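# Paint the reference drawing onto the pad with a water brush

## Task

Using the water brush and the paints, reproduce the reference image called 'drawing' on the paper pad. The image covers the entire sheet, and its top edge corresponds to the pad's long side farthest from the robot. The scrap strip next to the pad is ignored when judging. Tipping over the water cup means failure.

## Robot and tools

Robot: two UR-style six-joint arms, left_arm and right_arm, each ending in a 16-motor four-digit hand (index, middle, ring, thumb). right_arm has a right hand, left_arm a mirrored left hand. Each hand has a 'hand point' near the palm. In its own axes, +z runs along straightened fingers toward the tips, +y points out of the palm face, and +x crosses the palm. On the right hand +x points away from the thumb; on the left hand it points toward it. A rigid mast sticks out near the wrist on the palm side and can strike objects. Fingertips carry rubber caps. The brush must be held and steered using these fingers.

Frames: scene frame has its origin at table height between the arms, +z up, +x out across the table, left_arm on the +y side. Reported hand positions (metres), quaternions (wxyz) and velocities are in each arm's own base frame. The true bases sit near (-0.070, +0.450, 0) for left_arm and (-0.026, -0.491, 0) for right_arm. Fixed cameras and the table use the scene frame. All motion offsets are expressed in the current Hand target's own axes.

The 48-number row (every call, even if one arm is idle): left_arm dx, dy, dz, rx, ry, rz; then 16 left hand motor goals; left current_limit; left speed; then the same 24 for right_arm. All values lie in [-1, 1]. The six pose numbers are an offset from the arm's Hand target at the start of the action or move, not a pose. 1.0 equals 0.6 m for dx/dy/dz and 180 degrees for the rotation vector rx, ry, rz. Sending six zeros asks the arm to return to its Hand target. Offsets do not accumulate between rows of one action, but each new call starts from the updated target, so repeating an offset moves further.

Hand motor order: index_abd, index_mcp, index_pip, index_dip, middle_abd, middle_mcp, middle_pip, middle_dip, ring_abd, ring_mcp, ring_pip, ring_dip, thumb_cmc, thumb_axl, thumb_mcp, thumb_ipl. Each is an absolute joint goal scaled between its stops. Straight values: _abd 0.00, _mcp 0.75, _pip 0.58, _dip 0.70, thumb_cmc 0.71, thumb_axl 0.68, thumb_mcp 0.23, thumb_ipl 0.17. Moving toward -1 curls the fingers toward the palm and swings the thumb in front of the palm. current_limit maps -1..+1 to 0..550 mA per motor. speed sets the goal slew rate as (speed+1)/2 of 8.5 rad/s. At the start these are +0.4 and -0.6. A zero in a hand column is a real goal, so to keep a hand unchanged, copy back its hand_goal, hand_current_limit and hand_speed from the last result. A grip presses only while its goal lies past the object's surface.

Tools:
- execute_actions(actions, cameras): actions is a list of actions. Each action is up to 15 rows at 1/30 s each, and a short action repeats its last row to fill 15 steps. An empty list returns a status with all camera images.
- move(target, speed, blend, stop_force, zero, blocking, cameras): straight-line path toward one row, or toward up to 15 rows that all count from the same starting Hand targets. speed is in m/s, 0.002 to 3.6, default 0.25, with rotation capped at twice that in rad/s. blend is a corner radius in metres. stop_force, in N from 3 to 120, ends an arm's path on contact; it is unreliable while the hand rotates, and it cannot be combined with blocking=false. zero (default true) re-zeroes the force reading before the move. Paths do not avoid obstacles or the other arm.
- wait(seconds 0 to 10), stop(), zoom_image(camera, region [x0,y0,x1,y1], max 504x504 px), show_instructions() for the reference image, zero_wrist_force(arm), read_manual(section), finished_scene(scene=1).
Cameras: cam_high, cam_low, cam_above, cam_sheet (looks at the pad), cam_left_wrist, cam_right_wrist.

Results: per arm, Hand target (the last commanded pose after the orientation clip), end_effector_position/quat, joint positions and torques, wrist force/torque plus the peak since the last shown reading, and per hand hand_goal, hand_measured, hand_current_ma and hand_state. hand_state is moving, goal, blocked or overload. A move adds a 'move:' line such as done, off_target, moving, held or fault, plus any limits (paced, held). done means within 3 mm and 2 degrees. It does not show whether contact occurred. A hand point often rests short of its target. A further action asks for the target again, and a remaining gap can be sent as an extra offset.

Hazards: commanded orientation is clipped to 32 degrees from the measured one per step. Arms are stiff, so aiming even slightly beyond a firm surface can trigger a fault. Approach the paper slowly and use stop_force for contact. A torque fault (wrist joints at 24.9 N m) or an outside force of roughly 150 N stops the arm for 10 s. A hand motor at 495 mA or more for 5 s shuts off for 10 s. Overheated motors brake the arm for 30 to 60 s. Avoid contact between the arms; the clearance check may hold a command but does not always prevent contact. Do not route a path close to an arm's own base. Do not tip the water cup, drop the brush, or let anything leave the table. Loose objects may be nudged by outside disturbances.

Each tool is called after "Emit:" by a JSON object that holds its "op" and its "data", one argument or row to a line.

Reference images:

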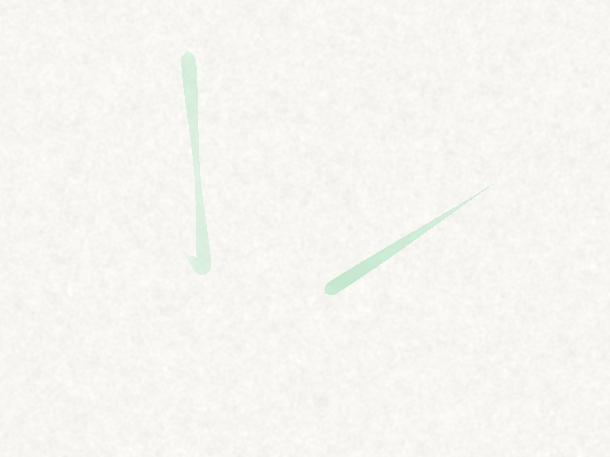

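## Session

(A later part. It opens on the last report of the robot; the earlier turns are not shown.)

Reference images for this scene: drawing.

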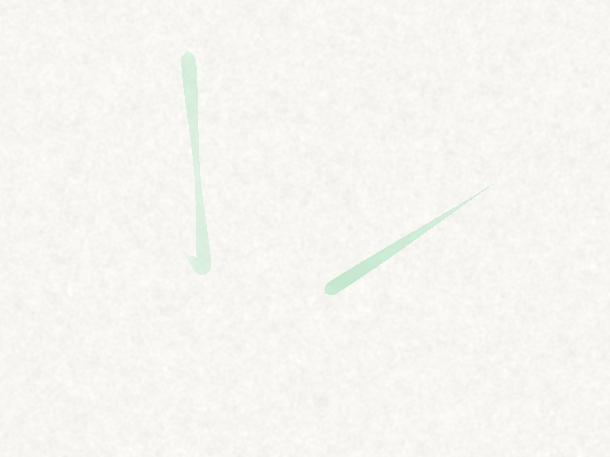

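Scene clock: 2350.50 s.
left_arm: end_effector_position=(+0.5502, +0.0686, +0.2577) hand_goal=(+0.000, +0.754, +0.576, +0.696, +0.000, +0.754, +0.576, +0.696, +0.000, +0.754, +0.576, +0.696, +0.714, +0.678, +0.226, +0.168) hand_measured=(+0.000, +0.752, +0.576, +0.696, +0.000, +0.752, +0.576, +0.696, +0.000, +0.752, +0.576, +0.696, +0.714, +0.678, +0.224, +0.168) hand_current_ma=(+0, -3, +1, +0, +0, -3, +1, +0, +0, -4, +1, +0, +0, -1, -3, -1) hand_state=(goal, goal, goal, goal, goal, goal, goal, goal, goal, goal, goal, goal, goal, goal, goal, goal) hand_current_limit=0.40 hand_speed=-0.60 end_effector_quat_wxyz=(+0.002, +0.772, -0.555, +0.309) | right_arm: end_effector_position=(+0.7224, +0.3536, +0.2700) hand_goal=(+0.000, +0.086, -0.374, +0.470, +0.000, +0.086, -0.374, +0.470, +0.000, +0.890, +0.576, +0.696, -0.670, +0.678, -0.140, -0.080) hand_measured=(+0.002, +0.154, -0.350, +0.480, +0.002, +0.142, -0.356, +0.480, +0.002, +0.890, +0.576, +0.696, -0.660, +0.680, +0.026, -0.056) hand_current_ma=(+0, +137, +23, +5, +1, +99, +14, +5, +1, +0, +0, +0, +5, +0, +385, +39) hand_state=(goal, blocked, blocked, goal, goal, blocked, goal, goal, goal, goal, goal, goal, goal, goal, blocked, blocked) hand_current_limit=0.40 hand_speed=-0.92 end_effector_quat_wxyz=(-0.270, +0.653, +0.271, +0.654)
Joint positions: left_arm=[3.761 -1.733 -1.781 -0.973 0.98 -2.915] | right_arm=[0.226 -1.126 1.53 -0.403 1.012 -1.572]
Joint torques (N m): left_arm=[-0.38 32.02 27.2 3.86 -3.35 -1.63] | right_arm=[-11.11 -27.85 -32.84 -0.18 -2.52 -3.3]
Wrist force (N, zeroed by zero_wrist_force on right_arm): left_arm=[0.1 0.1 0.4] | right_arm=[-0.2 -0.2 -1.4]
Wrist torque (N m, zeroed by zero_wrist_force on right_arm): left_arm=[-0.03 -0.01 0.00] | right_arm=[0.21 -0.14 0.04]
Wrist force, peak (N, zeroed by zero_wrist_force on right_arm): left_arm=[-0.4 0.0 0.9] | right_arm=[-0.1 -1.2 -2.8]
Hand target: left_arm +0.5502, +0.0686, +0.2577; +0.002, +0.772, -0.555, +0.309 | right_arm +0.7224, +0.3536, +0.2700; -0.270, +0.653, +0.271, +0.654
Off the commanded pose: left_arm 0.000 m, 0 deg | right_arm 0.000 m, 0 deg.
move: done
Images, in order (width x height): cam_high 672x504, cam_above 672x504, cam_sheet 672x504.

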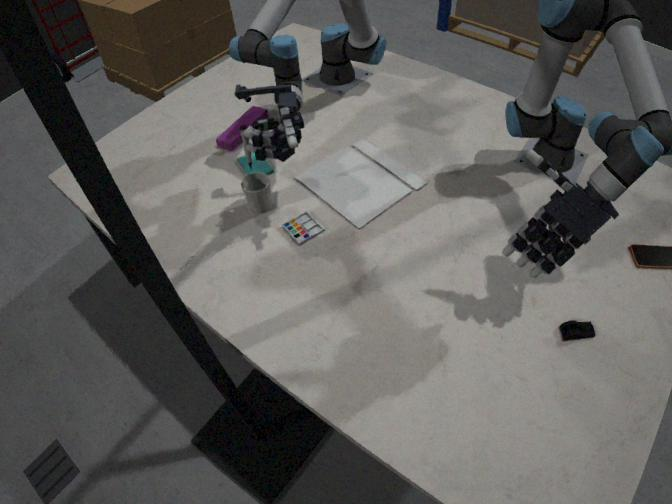

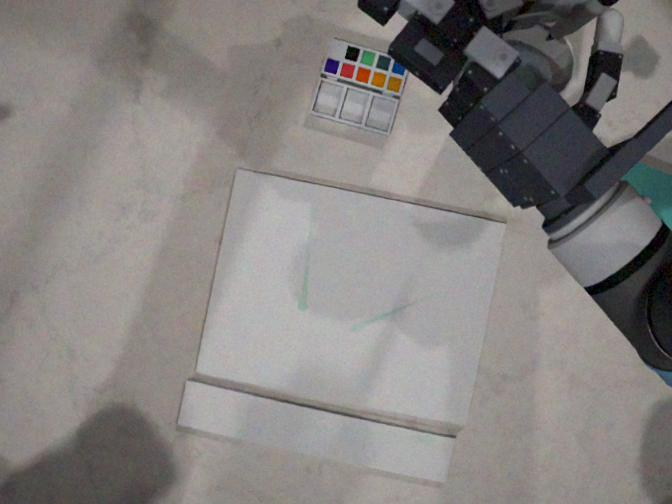

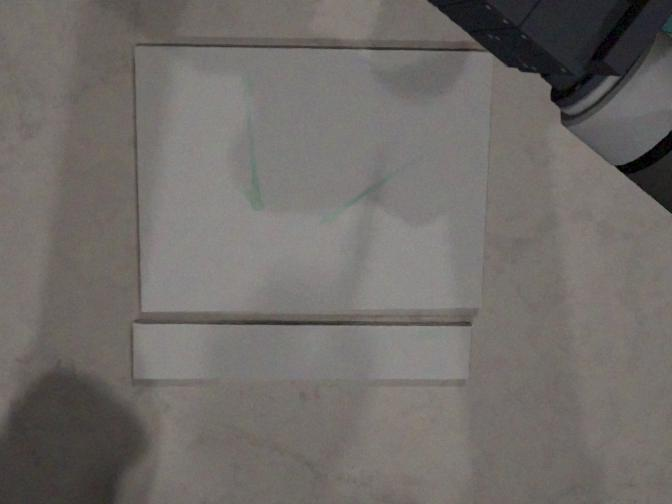

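Emit:
{"op": "move", "data": {
  "target": [
    [0,0,0,0,0,0,0,0.754,0.576,0.696,0,0.754,0.576,0.696,0,0.754,0.576,0.696,0.714,0.678,0.226,0.168,0.4,-0.6,-0.205,0,0,0,0,0,0,0.085,-0.375,0.47,0,0.085,-0.375,0.47,0,0.89,0.576,0.696,-0.67,0.678,-0.14,-0.08,0.4,-0.92],
    [0,0,0,0,0,0,0,0.754,0.576,0.696,0,0.754,0.576,0.696,0,0.754,0.576,0.696,0.714,0.678,0.226,0.168,0.4,-0.6,-0.205,0.005,0,0,0,0,0,0.085,-0.375,0.47,0,0.085,-0.375,0.47,0,0.89,0.576,0.696,-0.67,0.678,-0.14,-0.08,0.4,-0.92],
    [0,0,0,0,0,0,0,0.754,0.576,0.696,0,0.754,0.576,0.696,0,0.754,0.576,0.696,0.714,0.678,0.226,0.168,0.4,-0.6,-0.205,-0.005,0,0,0,0,0,0.085,-0.375,0.47,0,0.085,-0.375,0.47,0,0.89,0.576,0.696,-0.67,0.678,-0.14,-0.08,0.4,-0.92],
    [0,0,0,0,0,0,0,0.754,0.576,0.696,0,0.754,0.576,0.696,0,0.754,0.576,0.696,0.714,0.678,0.226,0.168,0.4,-0.6,-0.205,0,0,0,0,0,0,0.085,-0.375,0.47,0,0.085,-0.375,0.47,0,0.89,0.576,0.696,-0.67,0.678,-0.14,-0.08,0.4,-0.92]
  ],
  "speed": [0.15,0.02,0.02,0.02],
  "blend": [0.0005,0.0005,0.0005,0],
  "cameras": []
}}

Emit:
{"op": "move", "data": {
  "target": [
    [0,0,0,0,0,0,0,0.754,0.576,0.696,0,0.754,0.576,0.696,0,0.754,0.576,0.696,0.714,0.678,0.226,0.168,0.4,-0.6,0.205,0,0,0,0,0,0,0.085,-0.375,0.47,0,0.085,-0.375,0.47,0,0.89,0.576,0.696,-0.67,0.678,-0.14,-0.08,0.4,-0.92],
    [0,0,0,0,0,0,0,0.754,0.576,0.696,0,0.754,0.576,0.696,0,0.754,0.576,0.696,0.714,0.678,0.226,0.168,0.4,-0.6,0.205,-0.1704,0.2090,0,0,0,0,0.085,-0.375,0.47,0,0.085,-0.375,0.47,0,0.89,0.576,0.696,-0.67,0.678,-0.14,-0.08,0.4,-0.92],
    [0,0,0,0,0,0,0,0.754,0.576,0.696,0,0.754,0.576,0.696,0,0.754,0.576,0.696,0.714,0.678,0.226,0.168,0.4,-0.6,-0.0283,-0.1704,0.2090,0,0,0,0,0.085,-0.375,0.47,0,0.085,-0.375,0.47,0,0.89,0.576,0.696,-0.67,0.678,-0.14,-0.08,0.4,-0.92]
  ],
  "speed": [0.2,0.25,0.15],
  "blend": [0.02,0.02,0],
  "cameras": []
}}

Emit:
{"op": "move", "data": {
  "target": [
    [0,0,0,0,0,0,0,0.754,0.576,0.696,0,0.754,0.576,0.696,0,0.754,0.576,0.696,0.714,0.678,0.226,0.168,0.4,-0.6,-0.02,0,0,0,0,0,0,0.085,-0.375,0.47,0,0.085,-0.375,0.47,0,0.89,0.576,0.696,-0.67,0.678,-0.14,-0.08,0.4,-0.92],
    [0,0,0,0,0,0,0,0.754,0.576,0.696,0,0.754,0.576,0.696,0,0.754,0.576,0.696,0.714,0.678,0.226,0.168,0.4,-0.6,-0.02,0.0045,0,0,0,0,0,0.085,-0.375,0.47,0,0.085,-0.375,0.47,0,0.89,0.576,0.696,-0.67,0.678,-0.14,-0.08,0.4,-0.92],
    [0,0,0,0,0,0,0,0.754,0.576,0.696,0,0.754,0.576,0.696,0,0.754,0.576,0.696,0.714,0.678,0.226,0.168,0.4,-0.6,-0.02,-0.0045,0,0,0,0,0,0.085,-0.375,0.47,0,0.085,-0.375,0.47,0,0.89,0.576,0.696,-0.67,0.678,-0.14,-0.08,0.4,-0.92],
    [0,0,0,0,0,0,0,0.754,0.576,0.696,0,0.754,0.576,0.696,0,0.754,0.576,0.696,0.714,0.678,0.226,0.168,0.4,-0.6,-0.02,0,0.0045,0,0,0,0,0.085,-0.375,0.47,0,0.085,-0.375,0.47,0,0.89,0.576,0.696,-0.67,0.678,-0.14,-0.08,0.4,-0.92],
    [0,0,0,0,0,0,0,0.754,0.576,0.696,0,0.754,0.576,0.696,0,0.754,0.576,0.696,0.714,0.678,0.226,0.168,0.4,-0.6,-0.02,0,-0.0045,0,0,0,0,0.085,-0.375,0.47,0,0.085,-0.375,0.47,0,0.89,0.576,0.696,-0.67,0.678,-0.14,-0.08,0.4,-0.92],
    [0,0,0,0,0,0,0,0.754,0.576,0.696,0,0.754,0.576,0.696,0,0.754,0.576,0.696,0.714,0.678,0.226,0.168,0.4,-0.6,-0.02,0.0045,0,0,0,0,0,0.085,-0.375,0.47,0,0.085,-0.375,0.47,0,0.89,0.576,0.696,-0.67,0.678,-0.14,-0.08,0.4,-0.92],
    [0,0,0,0,0,0,0,0.754,0.576,0.696,0,0.754,0.576,0.696,0,0.754,0.576,0.696,0.714,0.678,0.226,0.168,0.4,-0.6,-0.02,-0.0045,0,0,0,0,0,0.085,-0.375,0.47,0,0.085,-0.375,0.47,0,0.89,0.576,0.696,-0.67,0.678,-0.14,-0.08,0.4,-0.92],
    [0,0,0,0,0,0,0,0.754,0.576,0.696,0,0.754,0.576,0.696,0,0.754,0.576,0.696,0.714,0.678,0.226,0.168,0.4,-0.6,-0.02,0,0,0,0,0,0,0.085,-0.375,0.47,0,0.085,-0.375,0.47,0,0.89,0.576,0.696,-0.67,0.678,-0.14,-0.08,0.4,-0.92],
    [0,0,0,0,0,0,0,0.754,0.576,0.696,0,0.754,0.576,0.696,0,0.754,0.576,0.696,0.714,0.678,0.226,0.168,0.4,-0.6,0.1167,0,0,0,0,0,0,0.085,-0.375,0.47,0,0.085,-0.375,0.47,0,0.89,0.576,0.696,-0.67,0.678,-0.14,-0.08,0.4,-0.92]
  ],
  "speed": [0.05,0.05,0.05,0.05,0.05,0.05,0.05,0.05,0.15],
  "blend": [0.0005,0.0005,0.0005,0.0005,0.0005,0.0005,0.0005,0.0005,0],
  "cameras": []
}}

Emit:
{"op": "move", "data": {
  "target": [
    [0,0,0,0,0,0,0,0.754,0.576,0.696,0,0.754,0.576,0.696,0,0.754,0.576,0.696,0.714,0.678,0.226,0.168,0.4,-0.6,0,-0.2610,-0.1514,0,0,0,0,0.085,-0.375,0.47,0,0.085,-0.375,0.47,0,0.89,0.576,0.696,-0.67,0.678,-0.14,-0.08,0.4,-0.92],
    [0,0,0,0,0,0,0,0.754,0.576,0.696,0,0.754,0.576,0.696,0,0.754,0.576,0.696,0.714,0.678,0.226,0.168,0.4,-0.6,-0.1352,-0.2610,-0.1514,0,0,0,0,0.085,-0.375,0.47,0,0.085,-0.375,0.47,0,0.89,0.576,0.696,-0.67,0.678,-0.14,-0.08,0.4,-0.92],
    [0,0,0,0,0,0,0,0.754,0.576,0.696,0,0.754,0.576,0.696,0,0.754,0.576,0.696,0.714,0.678,0.226,0.168,0.4,-0.6,-0.1497,-0.2648,-0.1550,0,0,0,0,0.085,-0.375,0.47,0,0.085,-0.375,0.47,0,0.89,0.576,0.696,-0.67,0.678,-0.14,-0.08,0.4,-0.92],
    [0,0,0,0,0,0,0,0.754,0.576,0.696,0,0.754,0.576,0.696,0,0.754,0.576,0.696,0.714,0.678,0.226,0.168,0.4,-0.6,-0.1485,-0.2940,-0.1816,0,0,0,0,0.085,-0.375,0.47,0,0.085,-0.375,0.47,0,0.89,0.576,0.696,-0.67,0.678,-0.14,-0.08,0.4,-0.92],
    [0,0,0,0,0,0,0,0.754,0.576,0.696,0,0.754,0.576,0.696,0,0.754,0.576,0.696,0.714,0.678,0.226,0.168,0.4,-0.6,-0.1462,-0.3245,-0.2090,0,0,0,0,0.085,-0.375,0.47,0,0.085,-0.375,0.47,0,0.89,0.576,0.696,-0.67,0.678,-0.14,-0.08,0.4,-0.92],
    [0,0,0,0,0,0,0,0.754,0.576,0.696,0,0.754,0.576,0.696,0,0.754,0.576,0.696,0.714,0.678,0.226,0.168,0.4,-0.6,-0.1368,-0.3323,-0.2159,0,0,0,0,0.085,-0.375,0.47,0,0.085,-0.375,0.47,0,0.89,0.576,0.696,-0.67,0.678,-0.14,-0.08,0.4,-0.92],
    [0,0,0,0,0,0,0,0.754,0.576,0.696,0,0.754,0.576,0.696,0,0.754,0.576,0.696,0.714,0.678,0.226,0.168,0.4,-0.6,-0.1085,-0.3364,-0.2198,0,0,0,0,0.085,-0.375,0.47,0,0.085,-0.375,0.47,0,0.89,0.576,0.696,-0.67,0.678,-0.14,-0.08,0.4,-0.92],
    [0,0,0,0,0,0,0,0.754,0.576,0.696,0,0.754,0.576,0.696,0,0.754,0.576,0.696,0.714,0.678,0.226,0.168,0.4,-0.6,0.1165,-0.3364,-0.2198,0,0,0,0,0.085,-0.375,0.47,0,0.085,-0.375,0.47,0,0.89,0.576,0.696,-0.67,0.678,-0.14,-0.08,0.4,-0.92],
    [0,0,0,0,0,0,0,0.754,0.576,0.696,0,0.754,0.576,0.696,0,0.754,0.576,0.696,0.714,0.678,0.226,0.168,0.4,-0.6,0.1165,0.1704,-0.2090,0,0,0,0,0.085,-0.375,0.47,0,0.085,-0.375,0.47,0,0.89,0.576,0.696,-0.67,0.678,-0.14,-0.08,0.4,-0.92]
  ],
  "speed": [0.25,0.12,0.03,0.03,0.03,0.03,0.05,0.2,0.3],
  "blend": [0,0.0005,0.0005,0.0005,0.0005,0.001,0.005,0.02,0],
  "cameras": ["cam_sheet"]
}}

Emit:
{"op": "zoom_image", "data": {
  "camera": "cam_sheet",
  "region": [190, 60, 310, 220]
}}

Emit:
{"op": "zoom_image", "data": {
  "camera": "cam_sheet",
  "region": [210, 65, 310, 145]
}}

Scene clock: 2434.20 s.
left_arm: end_effector_position=(+0.5502, +0.0686, +0.2577) hand_goal=(+0.000, +0.754, +0.576, +0.696, +0.000, +0.754, +0.576, +0.696, +0.000, +0.754, +0.576, +0.696, +0.714, +0.678, +0.226, +0.168) hand_measured=(+0.000, +0.752, +0.576, +0.696, +0.000, +0.752, +0.576, +0.696, +0.000, +0.752, +0.576, +0.696, +0.714, +0.678, +0.224, +0.168) hand_current_ma=(+0, -3, +1, +0, +0, -3, +1, +0, +0, -4, +1, +0, +0, -1, -3, -1) hand_state=(goal, goal, goal, goal, goal, goal, goal, goal, goal, goal, goal, goal, goal, goal, goal, goal) hand_current_limit=0.40 hand_speed=-0.60 end_effector_quat_wxyz=(+0.002, +0.772, -0.555, +0.309) | right_arm: end_effector_position=(+0.7224, +0.3536, +0.1471) hand_goal=(+0.000, +0.086, -0.374, +0.470, +0.000, +0.086, -0.374, +0.470, +0.000, +0.890, +0.576, +0.696, -0.670, +0.678, -0.140, -0.080) hand_measured=(+0.002, +0.154, -0.350, +0.480, +0.002, +0.142, -0.356, +0.480, +0.002, +0.890, +0.576, +0.696, -0.660, +0.680, +0.026, -0.056) hand_current_ma=(+0, +137, +23, +5, +1, +99, +14, +5, +1, +0, +0, +0, +5, +0, +385, +39) hand_state=(goal, blocked, blocked, goal, goal, blocked, goal, goal, goal, goal, goal, goal, goal, goal, blocked, blocked) hand_current_limit=0.40 hand_speed=-0.92 end_effector_quat_wxyz=(-0.270, +0.653, +0.271, +0.654)
Joint positions: left_arm=[3.761 -1.733 -1.781 -0.973 0.98 -2.915] | right_arm=[0.226 -0.978 1.654 -0.676 1.012 -1.572]
Joint torques (N m): left_arm=[0.51 33.41 28.47 3.98 -3.34 -1.51] | right_arm=[-11.69 -30.9 -28.66 -0.28 -2.53 2.59]
Wrist force (N, zeroed by zero_wrist_force on right_arm): left_arm=[0.0 -0.2 0.4] | right_arm=[0.5 -0.1 -2.0]
Wrist torque (N m, zeroed by zero_wrist_force on right_arm): left_arm=[-0.07 0.01 0.00] | right_arm=[0.26 -0.20 0.10]
Wrist force, peak (N, zeroed by zero_wrist_force on right_arm): left_arm=[0.0 0.1 0.9] | right_arm=[-0.7 -0.1 -2.3]
Hand target: left_arm +0.5502, +0.0686, +0.2577; +0.002, +0.772, -0.555, +0.309 | right_arm +0.7225, +0.3535, +0.1470; -0.270, +0.653, +0.271, +0.654
Off the commanded pose: left_arm 0.000 m, 0 deg | right_arm 0.000 m, 0 deg.
move: done
No camera images: "cameras" was empty.

Scene clock: 2436.90 s.
left_arm: end_effector_position=(+0.5502, +0.0686, +0.2577) hand_goal=(+0.000, +0.754, +0.576, +0.696, +0.000, +0.754, +0.576, +0.696, +0.000, +0.754, +0.576, +0.696, +0.714, +0.678, +0.226, +0.168) hand_measured=(+0.000, +0.752, +0.576, +0.696, +0.000, +0.752, +0.576, +0.696, +0.000, +0.752, +0.576, +0.696, +0.714, +0.678, +0.224, +0.168) hand_current_ma=(+0, -3, +1, +0, +0, -3, +1, +0, +0, -4, +1, +0, +0, -1, -3, -1) hand_state=(goal, goal, goal, goal, goal, goal, goal, goal, goal, goal, goal, goal, goal, goal, goal, goal) hand_current_limit=0.40 hand_speed=-0.60 end_effector_quat_wxyz=(+0.002, +0.772, -0.555, +0.309) | right_arm: end_effector_position=(+0.7390, +0.5144, +0.1300) hand_goal=(+0.000, +0.086, -0.374, +0.470, +0.000, +0.086, -0.374, +0.470, +0.000, +0.890, +0.576, +0.696, -0.670, +0.678, -0.140, -0.080) hand_measured=(+0.002, +0.154, -0.350, +0.480, +0.002, +0.142, -0.356, +0.480, +0.002, +0.890, +0.576, +0.696, -0.660, +0.680, +0.026, -0.056) hand_current_ma=(+0, +137, +23, +5, +1, +99, +14, +5, +1, +0, +0, +0, +5, +0, +385, +39) hand_state=(goal, blocked, blocked, goal, goal, blocked, goal, goal, goal, goal, goal, goal, goal, goal, blocked, blocked) hand_current_limit=0.40 hand_speed=-0.92 end_effector_quat_wxyz=(-0.270, +0.653, +0.271, +0.654)
Joint positions: left_arm=[3.761 -1.733 -1.781 -0.973 0.98 -2.915] | right_arm=[0.471 -0.752 1.289 -0.537 1.257 -1.572]
Joint torques (N m): left_arm=[-0.07 33.7 27.34 3.9 -3.18 -1.61] | right_arm=[-4.39 -40.07 -10.75 -3.4 -2.26 2.56]
Wrist force (N, zeroed by zero_wrist_force on right_arm): left_arm=[-0.3 0.4 0.5] | right_arm=[0.2 0.2 -1.6]
Wrist torque (N m, zeroed by zero_wrist_force on right_arm): left_arm=[0.00 0.04 -0.03] | right_arm=[0.25 -0.17 0.15]
Wrist force, peak (N, zeroed by zero_wrist_force on right_arm): left_arm=[-0.1 -0.4 0.8] | right_arm=[0.6 1.2 -3.0]
Hand target: left_arm +0.5502, +0.0686, +0.2577; +0.002, +0.772, -0.555, +0.309 | right_arm +0.7391, +0.5144, +0.1299; -0.270, +0.653, +0.271, +0.654
Off the commanded pose: left_arm 0.000 m, 0 deg | right_arm 0.000 m, 0 deg.
move: done
No camera images: "cameras" was empty.

Scene clock: 2438.87 s.
left_arm: end_effector_position=(+0.5502, +0.0686, +0.2577) hand_goal=(+0.000, +0.754, +0.576, +0.696, +0.000, +0.754, +0.576, +0.696, +0.000, +0.754, +0.576, +0.696, +0.714, +0.678, +0.226, +0.168) hand_measured=(+0.000, +0.752, +0.576, +0.696, +0.000, +0.752, +0.576, +0.696, +0.000, +0.752, +0.576, +0.696, +0.714, +0.678, +0.224, +0.168) hand_current_ma=(+0, -3, +1, +0, +0, -3, +1, +0, +0, -4, +1, +0, +0, -1, -3, -1) hand_state=(goal, goal, goal, goal, goal, goal, goal, goal, goal, goal, goal, goal, goal, goal, goal, goal) hand_current_limit=0.40 hand_speed=-0.60 end_effector_quat_wxyz=(+0.002, +0.772, -0.555, +0.309) | right_arm: end_effector_position=(+0.7390, +0.5145, +0.1999) hand_goal=(+0.000, +0.086, -0.374, +0.470, +0.000, +0.086, -0.374, +0.470, +0.000, +0.890, +0.576, +0.696, -0.670, +0.678, -0.140, -0.080) hand_measured=(+0.002, +0.154, -0.350, +0.480, +0.002, +0.142, -0.356, +0.480, +0.002, +0.890, +0.576, +0.696, -0.660, +0.680, +0.026, -0.056) hand_current_ma=(+0, +137, +23, +5, +1, +99, +14, +5, +1, +0, +0, +0, +5, +0, +385, +39) hand_state=(goal, blocked, blocked, goal, goal, blocked, goal, goal, goal, goal, goal, goal, goal, goal, blocked, blocked) hand_current_limit=0.40 hand_speed=-0.92 end_effector_quat_wxyz=(-0.270, +0.653, +0.271, +0.654)
Joint positions: left_arm=[3.761 -1.733 -1.781 -0.973 0.98 -2.915] | right_arm=[0.471 -0.83 1.234 -0.404 1.257 -1.572]
Joint torques (N m): left_arm=[0.02 33.28 27.69 3.67 -3.31 -1.35] | right_arm=[-11.34 -63.24 -32.48 -0.42 -0.44 -2.61]
Wrist force (N, zeroed by zero_wrist_force on right_arm): left_arm=[-0.2 0.3 0.5] | right_arm=[-0.1 0.2 -1.7]
Wrist torque (N m, zeroed by zero_wrist_force on right_arm): left_arm=[-0.01 0.03 -0.03] | right_arm=[0.28 -0.14 0.08]
Wrist force, peak (N, zeroed by zero_wrist_force on right_arm): left_arm=[-0.6 0.4 0.5] | right_arm=[-1.4 0.3 -1.9]
Hand target: left_arm +0.5502, +0.0686, +0.2577; +0.002, +0.772, -0.555, +0.309 | right_arm +0.7390, +0.5145, +0.1999; -0.270, +0.653, +0.271, +0.654
Off the commanded pose: left_arm 0.000 m, 0 deg | right_arm 0.000 m, 0 deg.
move: done
No camera images: "cameras" was empty.

Scene clock: 2445.53 s.
left_arm: end_effector_position=(+0.5502, +0.0686, +0.2577) hand_goal=(+0.000, +0.754, +0.576, +0.696, +0.000, +0.754, +0.576, +0.696, +0.000, +0.754, +0.576, +0.696, +0.714, +0.678, +0.226, +0.168) hand_measured=(+0.000, +0.752, +0.576, +0.696, +0.000, +0.752, +0.576, +0.696, +0.000, +0.752, +0.576, +0.696, +0.714, +0.678, +0.224, +0.168) hand_current_ma=(+0, -3, +1, +0, +0, -3, +1, +0, +0, -4, +1, +0, +0, -1, -3, -1) hand_state=(goal, goal, goal, goal, goal, goal, goal, goal, goal, goal, goal, goal, goal, goal, goal, goal) hand_current_limit=0.40 hand_speed=-0.60 end_effector_quat_wxyz=(+0.002, +0.772, -0.555, +0.309) | right_arm: end_effector_position=(+0.7223, +0.3536, +0.2699) hand_goal=(+0.000, +0.086, -0.374, +0.470, +0.000, +0.086, -0.374, +0.470, +0.000, +0.890, +0.576, +0.696, -0.670, +0.678, -0.140, -0.080) hand_measured=(+0.002, +0.154, -0.350, +0.480, +0.002, +0.142, -0.356, +0.480, +0.002, +0.890, +0.576, +0.696, -0.660, +0.680, +0.026, -0.056) hand_current_ma=(+0, +137, +23, +5, +1, +99, +14, +5, +1, +0, +0, +0, +5, +0, +385, +39) hand_state=(goal, blocked, blocked, goal, goal, blocked, goal, goal, goal, goal, goal, goal, goal, goal, blocked, blocked) hand_current_limit=0.40 hand_speed=-0.92 end_effector_quat_wxyz=(-0.270, +0.653, +0.271, +0.654)
Joint positions: left_arm=[3.761 -1.733 -1.781 -0.973 0.98 -2.915] | right_arm=[0.226 -1.126 1.53 -0.403 1.012 -1.572]
Joint torques (N m): left_arm=[-0.42 32.5 28.21 3.82 -3.24 -1.78] | right_arm=[-11.88 -28.21 -31.1 -0.31 -2.33 -3.31]
Wrist force (N, zeroed by zero_wrist_force on right_arm): left_arm=[-0.1 -0.1 0.5] | right_arm=[0.1 0.1 -1.4]
Wrist torque (N m, zeroed by zero_wrist_force on right_arm): left_arm=[-0.07 0.02 -0.02] | right_arm=[0.24 -0.18 0.09]
Wrist force, peak (N, zeroed by zero_wrist_force on right_arm): left_arm=[-0.3 -0.1 0.9] | right_arm=[1.1 -1.9 -1.9]
Hand target: left_arm +0.5502, +0.0686, +0.2577; +0.002, +0.772, -0.555, +0.309 | right_arm +0.7224, +0.3536, +0.2699; -0.270, +0.653, +0.271, +0.654
Off the commanded pose: left_arm 0.000 m, 0 deg | right_arm 0.000 m, 0 deg.
move: done
Images, in order (width x height): cam_sheet 672x504.

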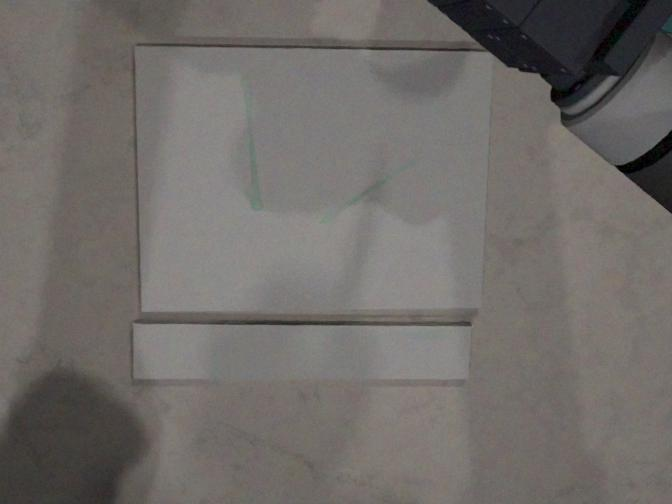

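Scaled by 3.150.

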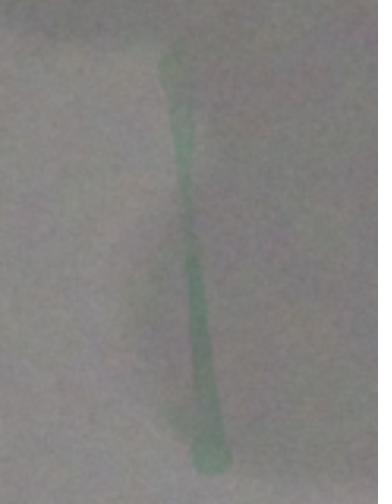

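Scaled by 5.040.

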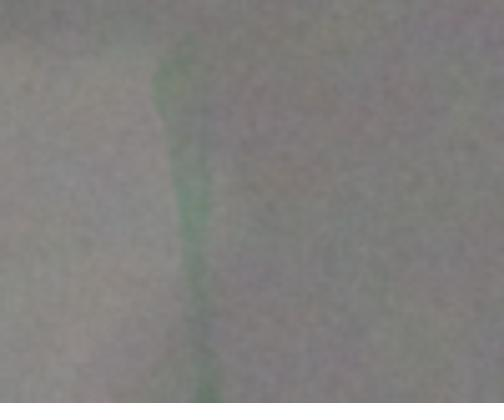

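Emit:
{"op": "finished_scene", "data": {

}}

The scene is finished.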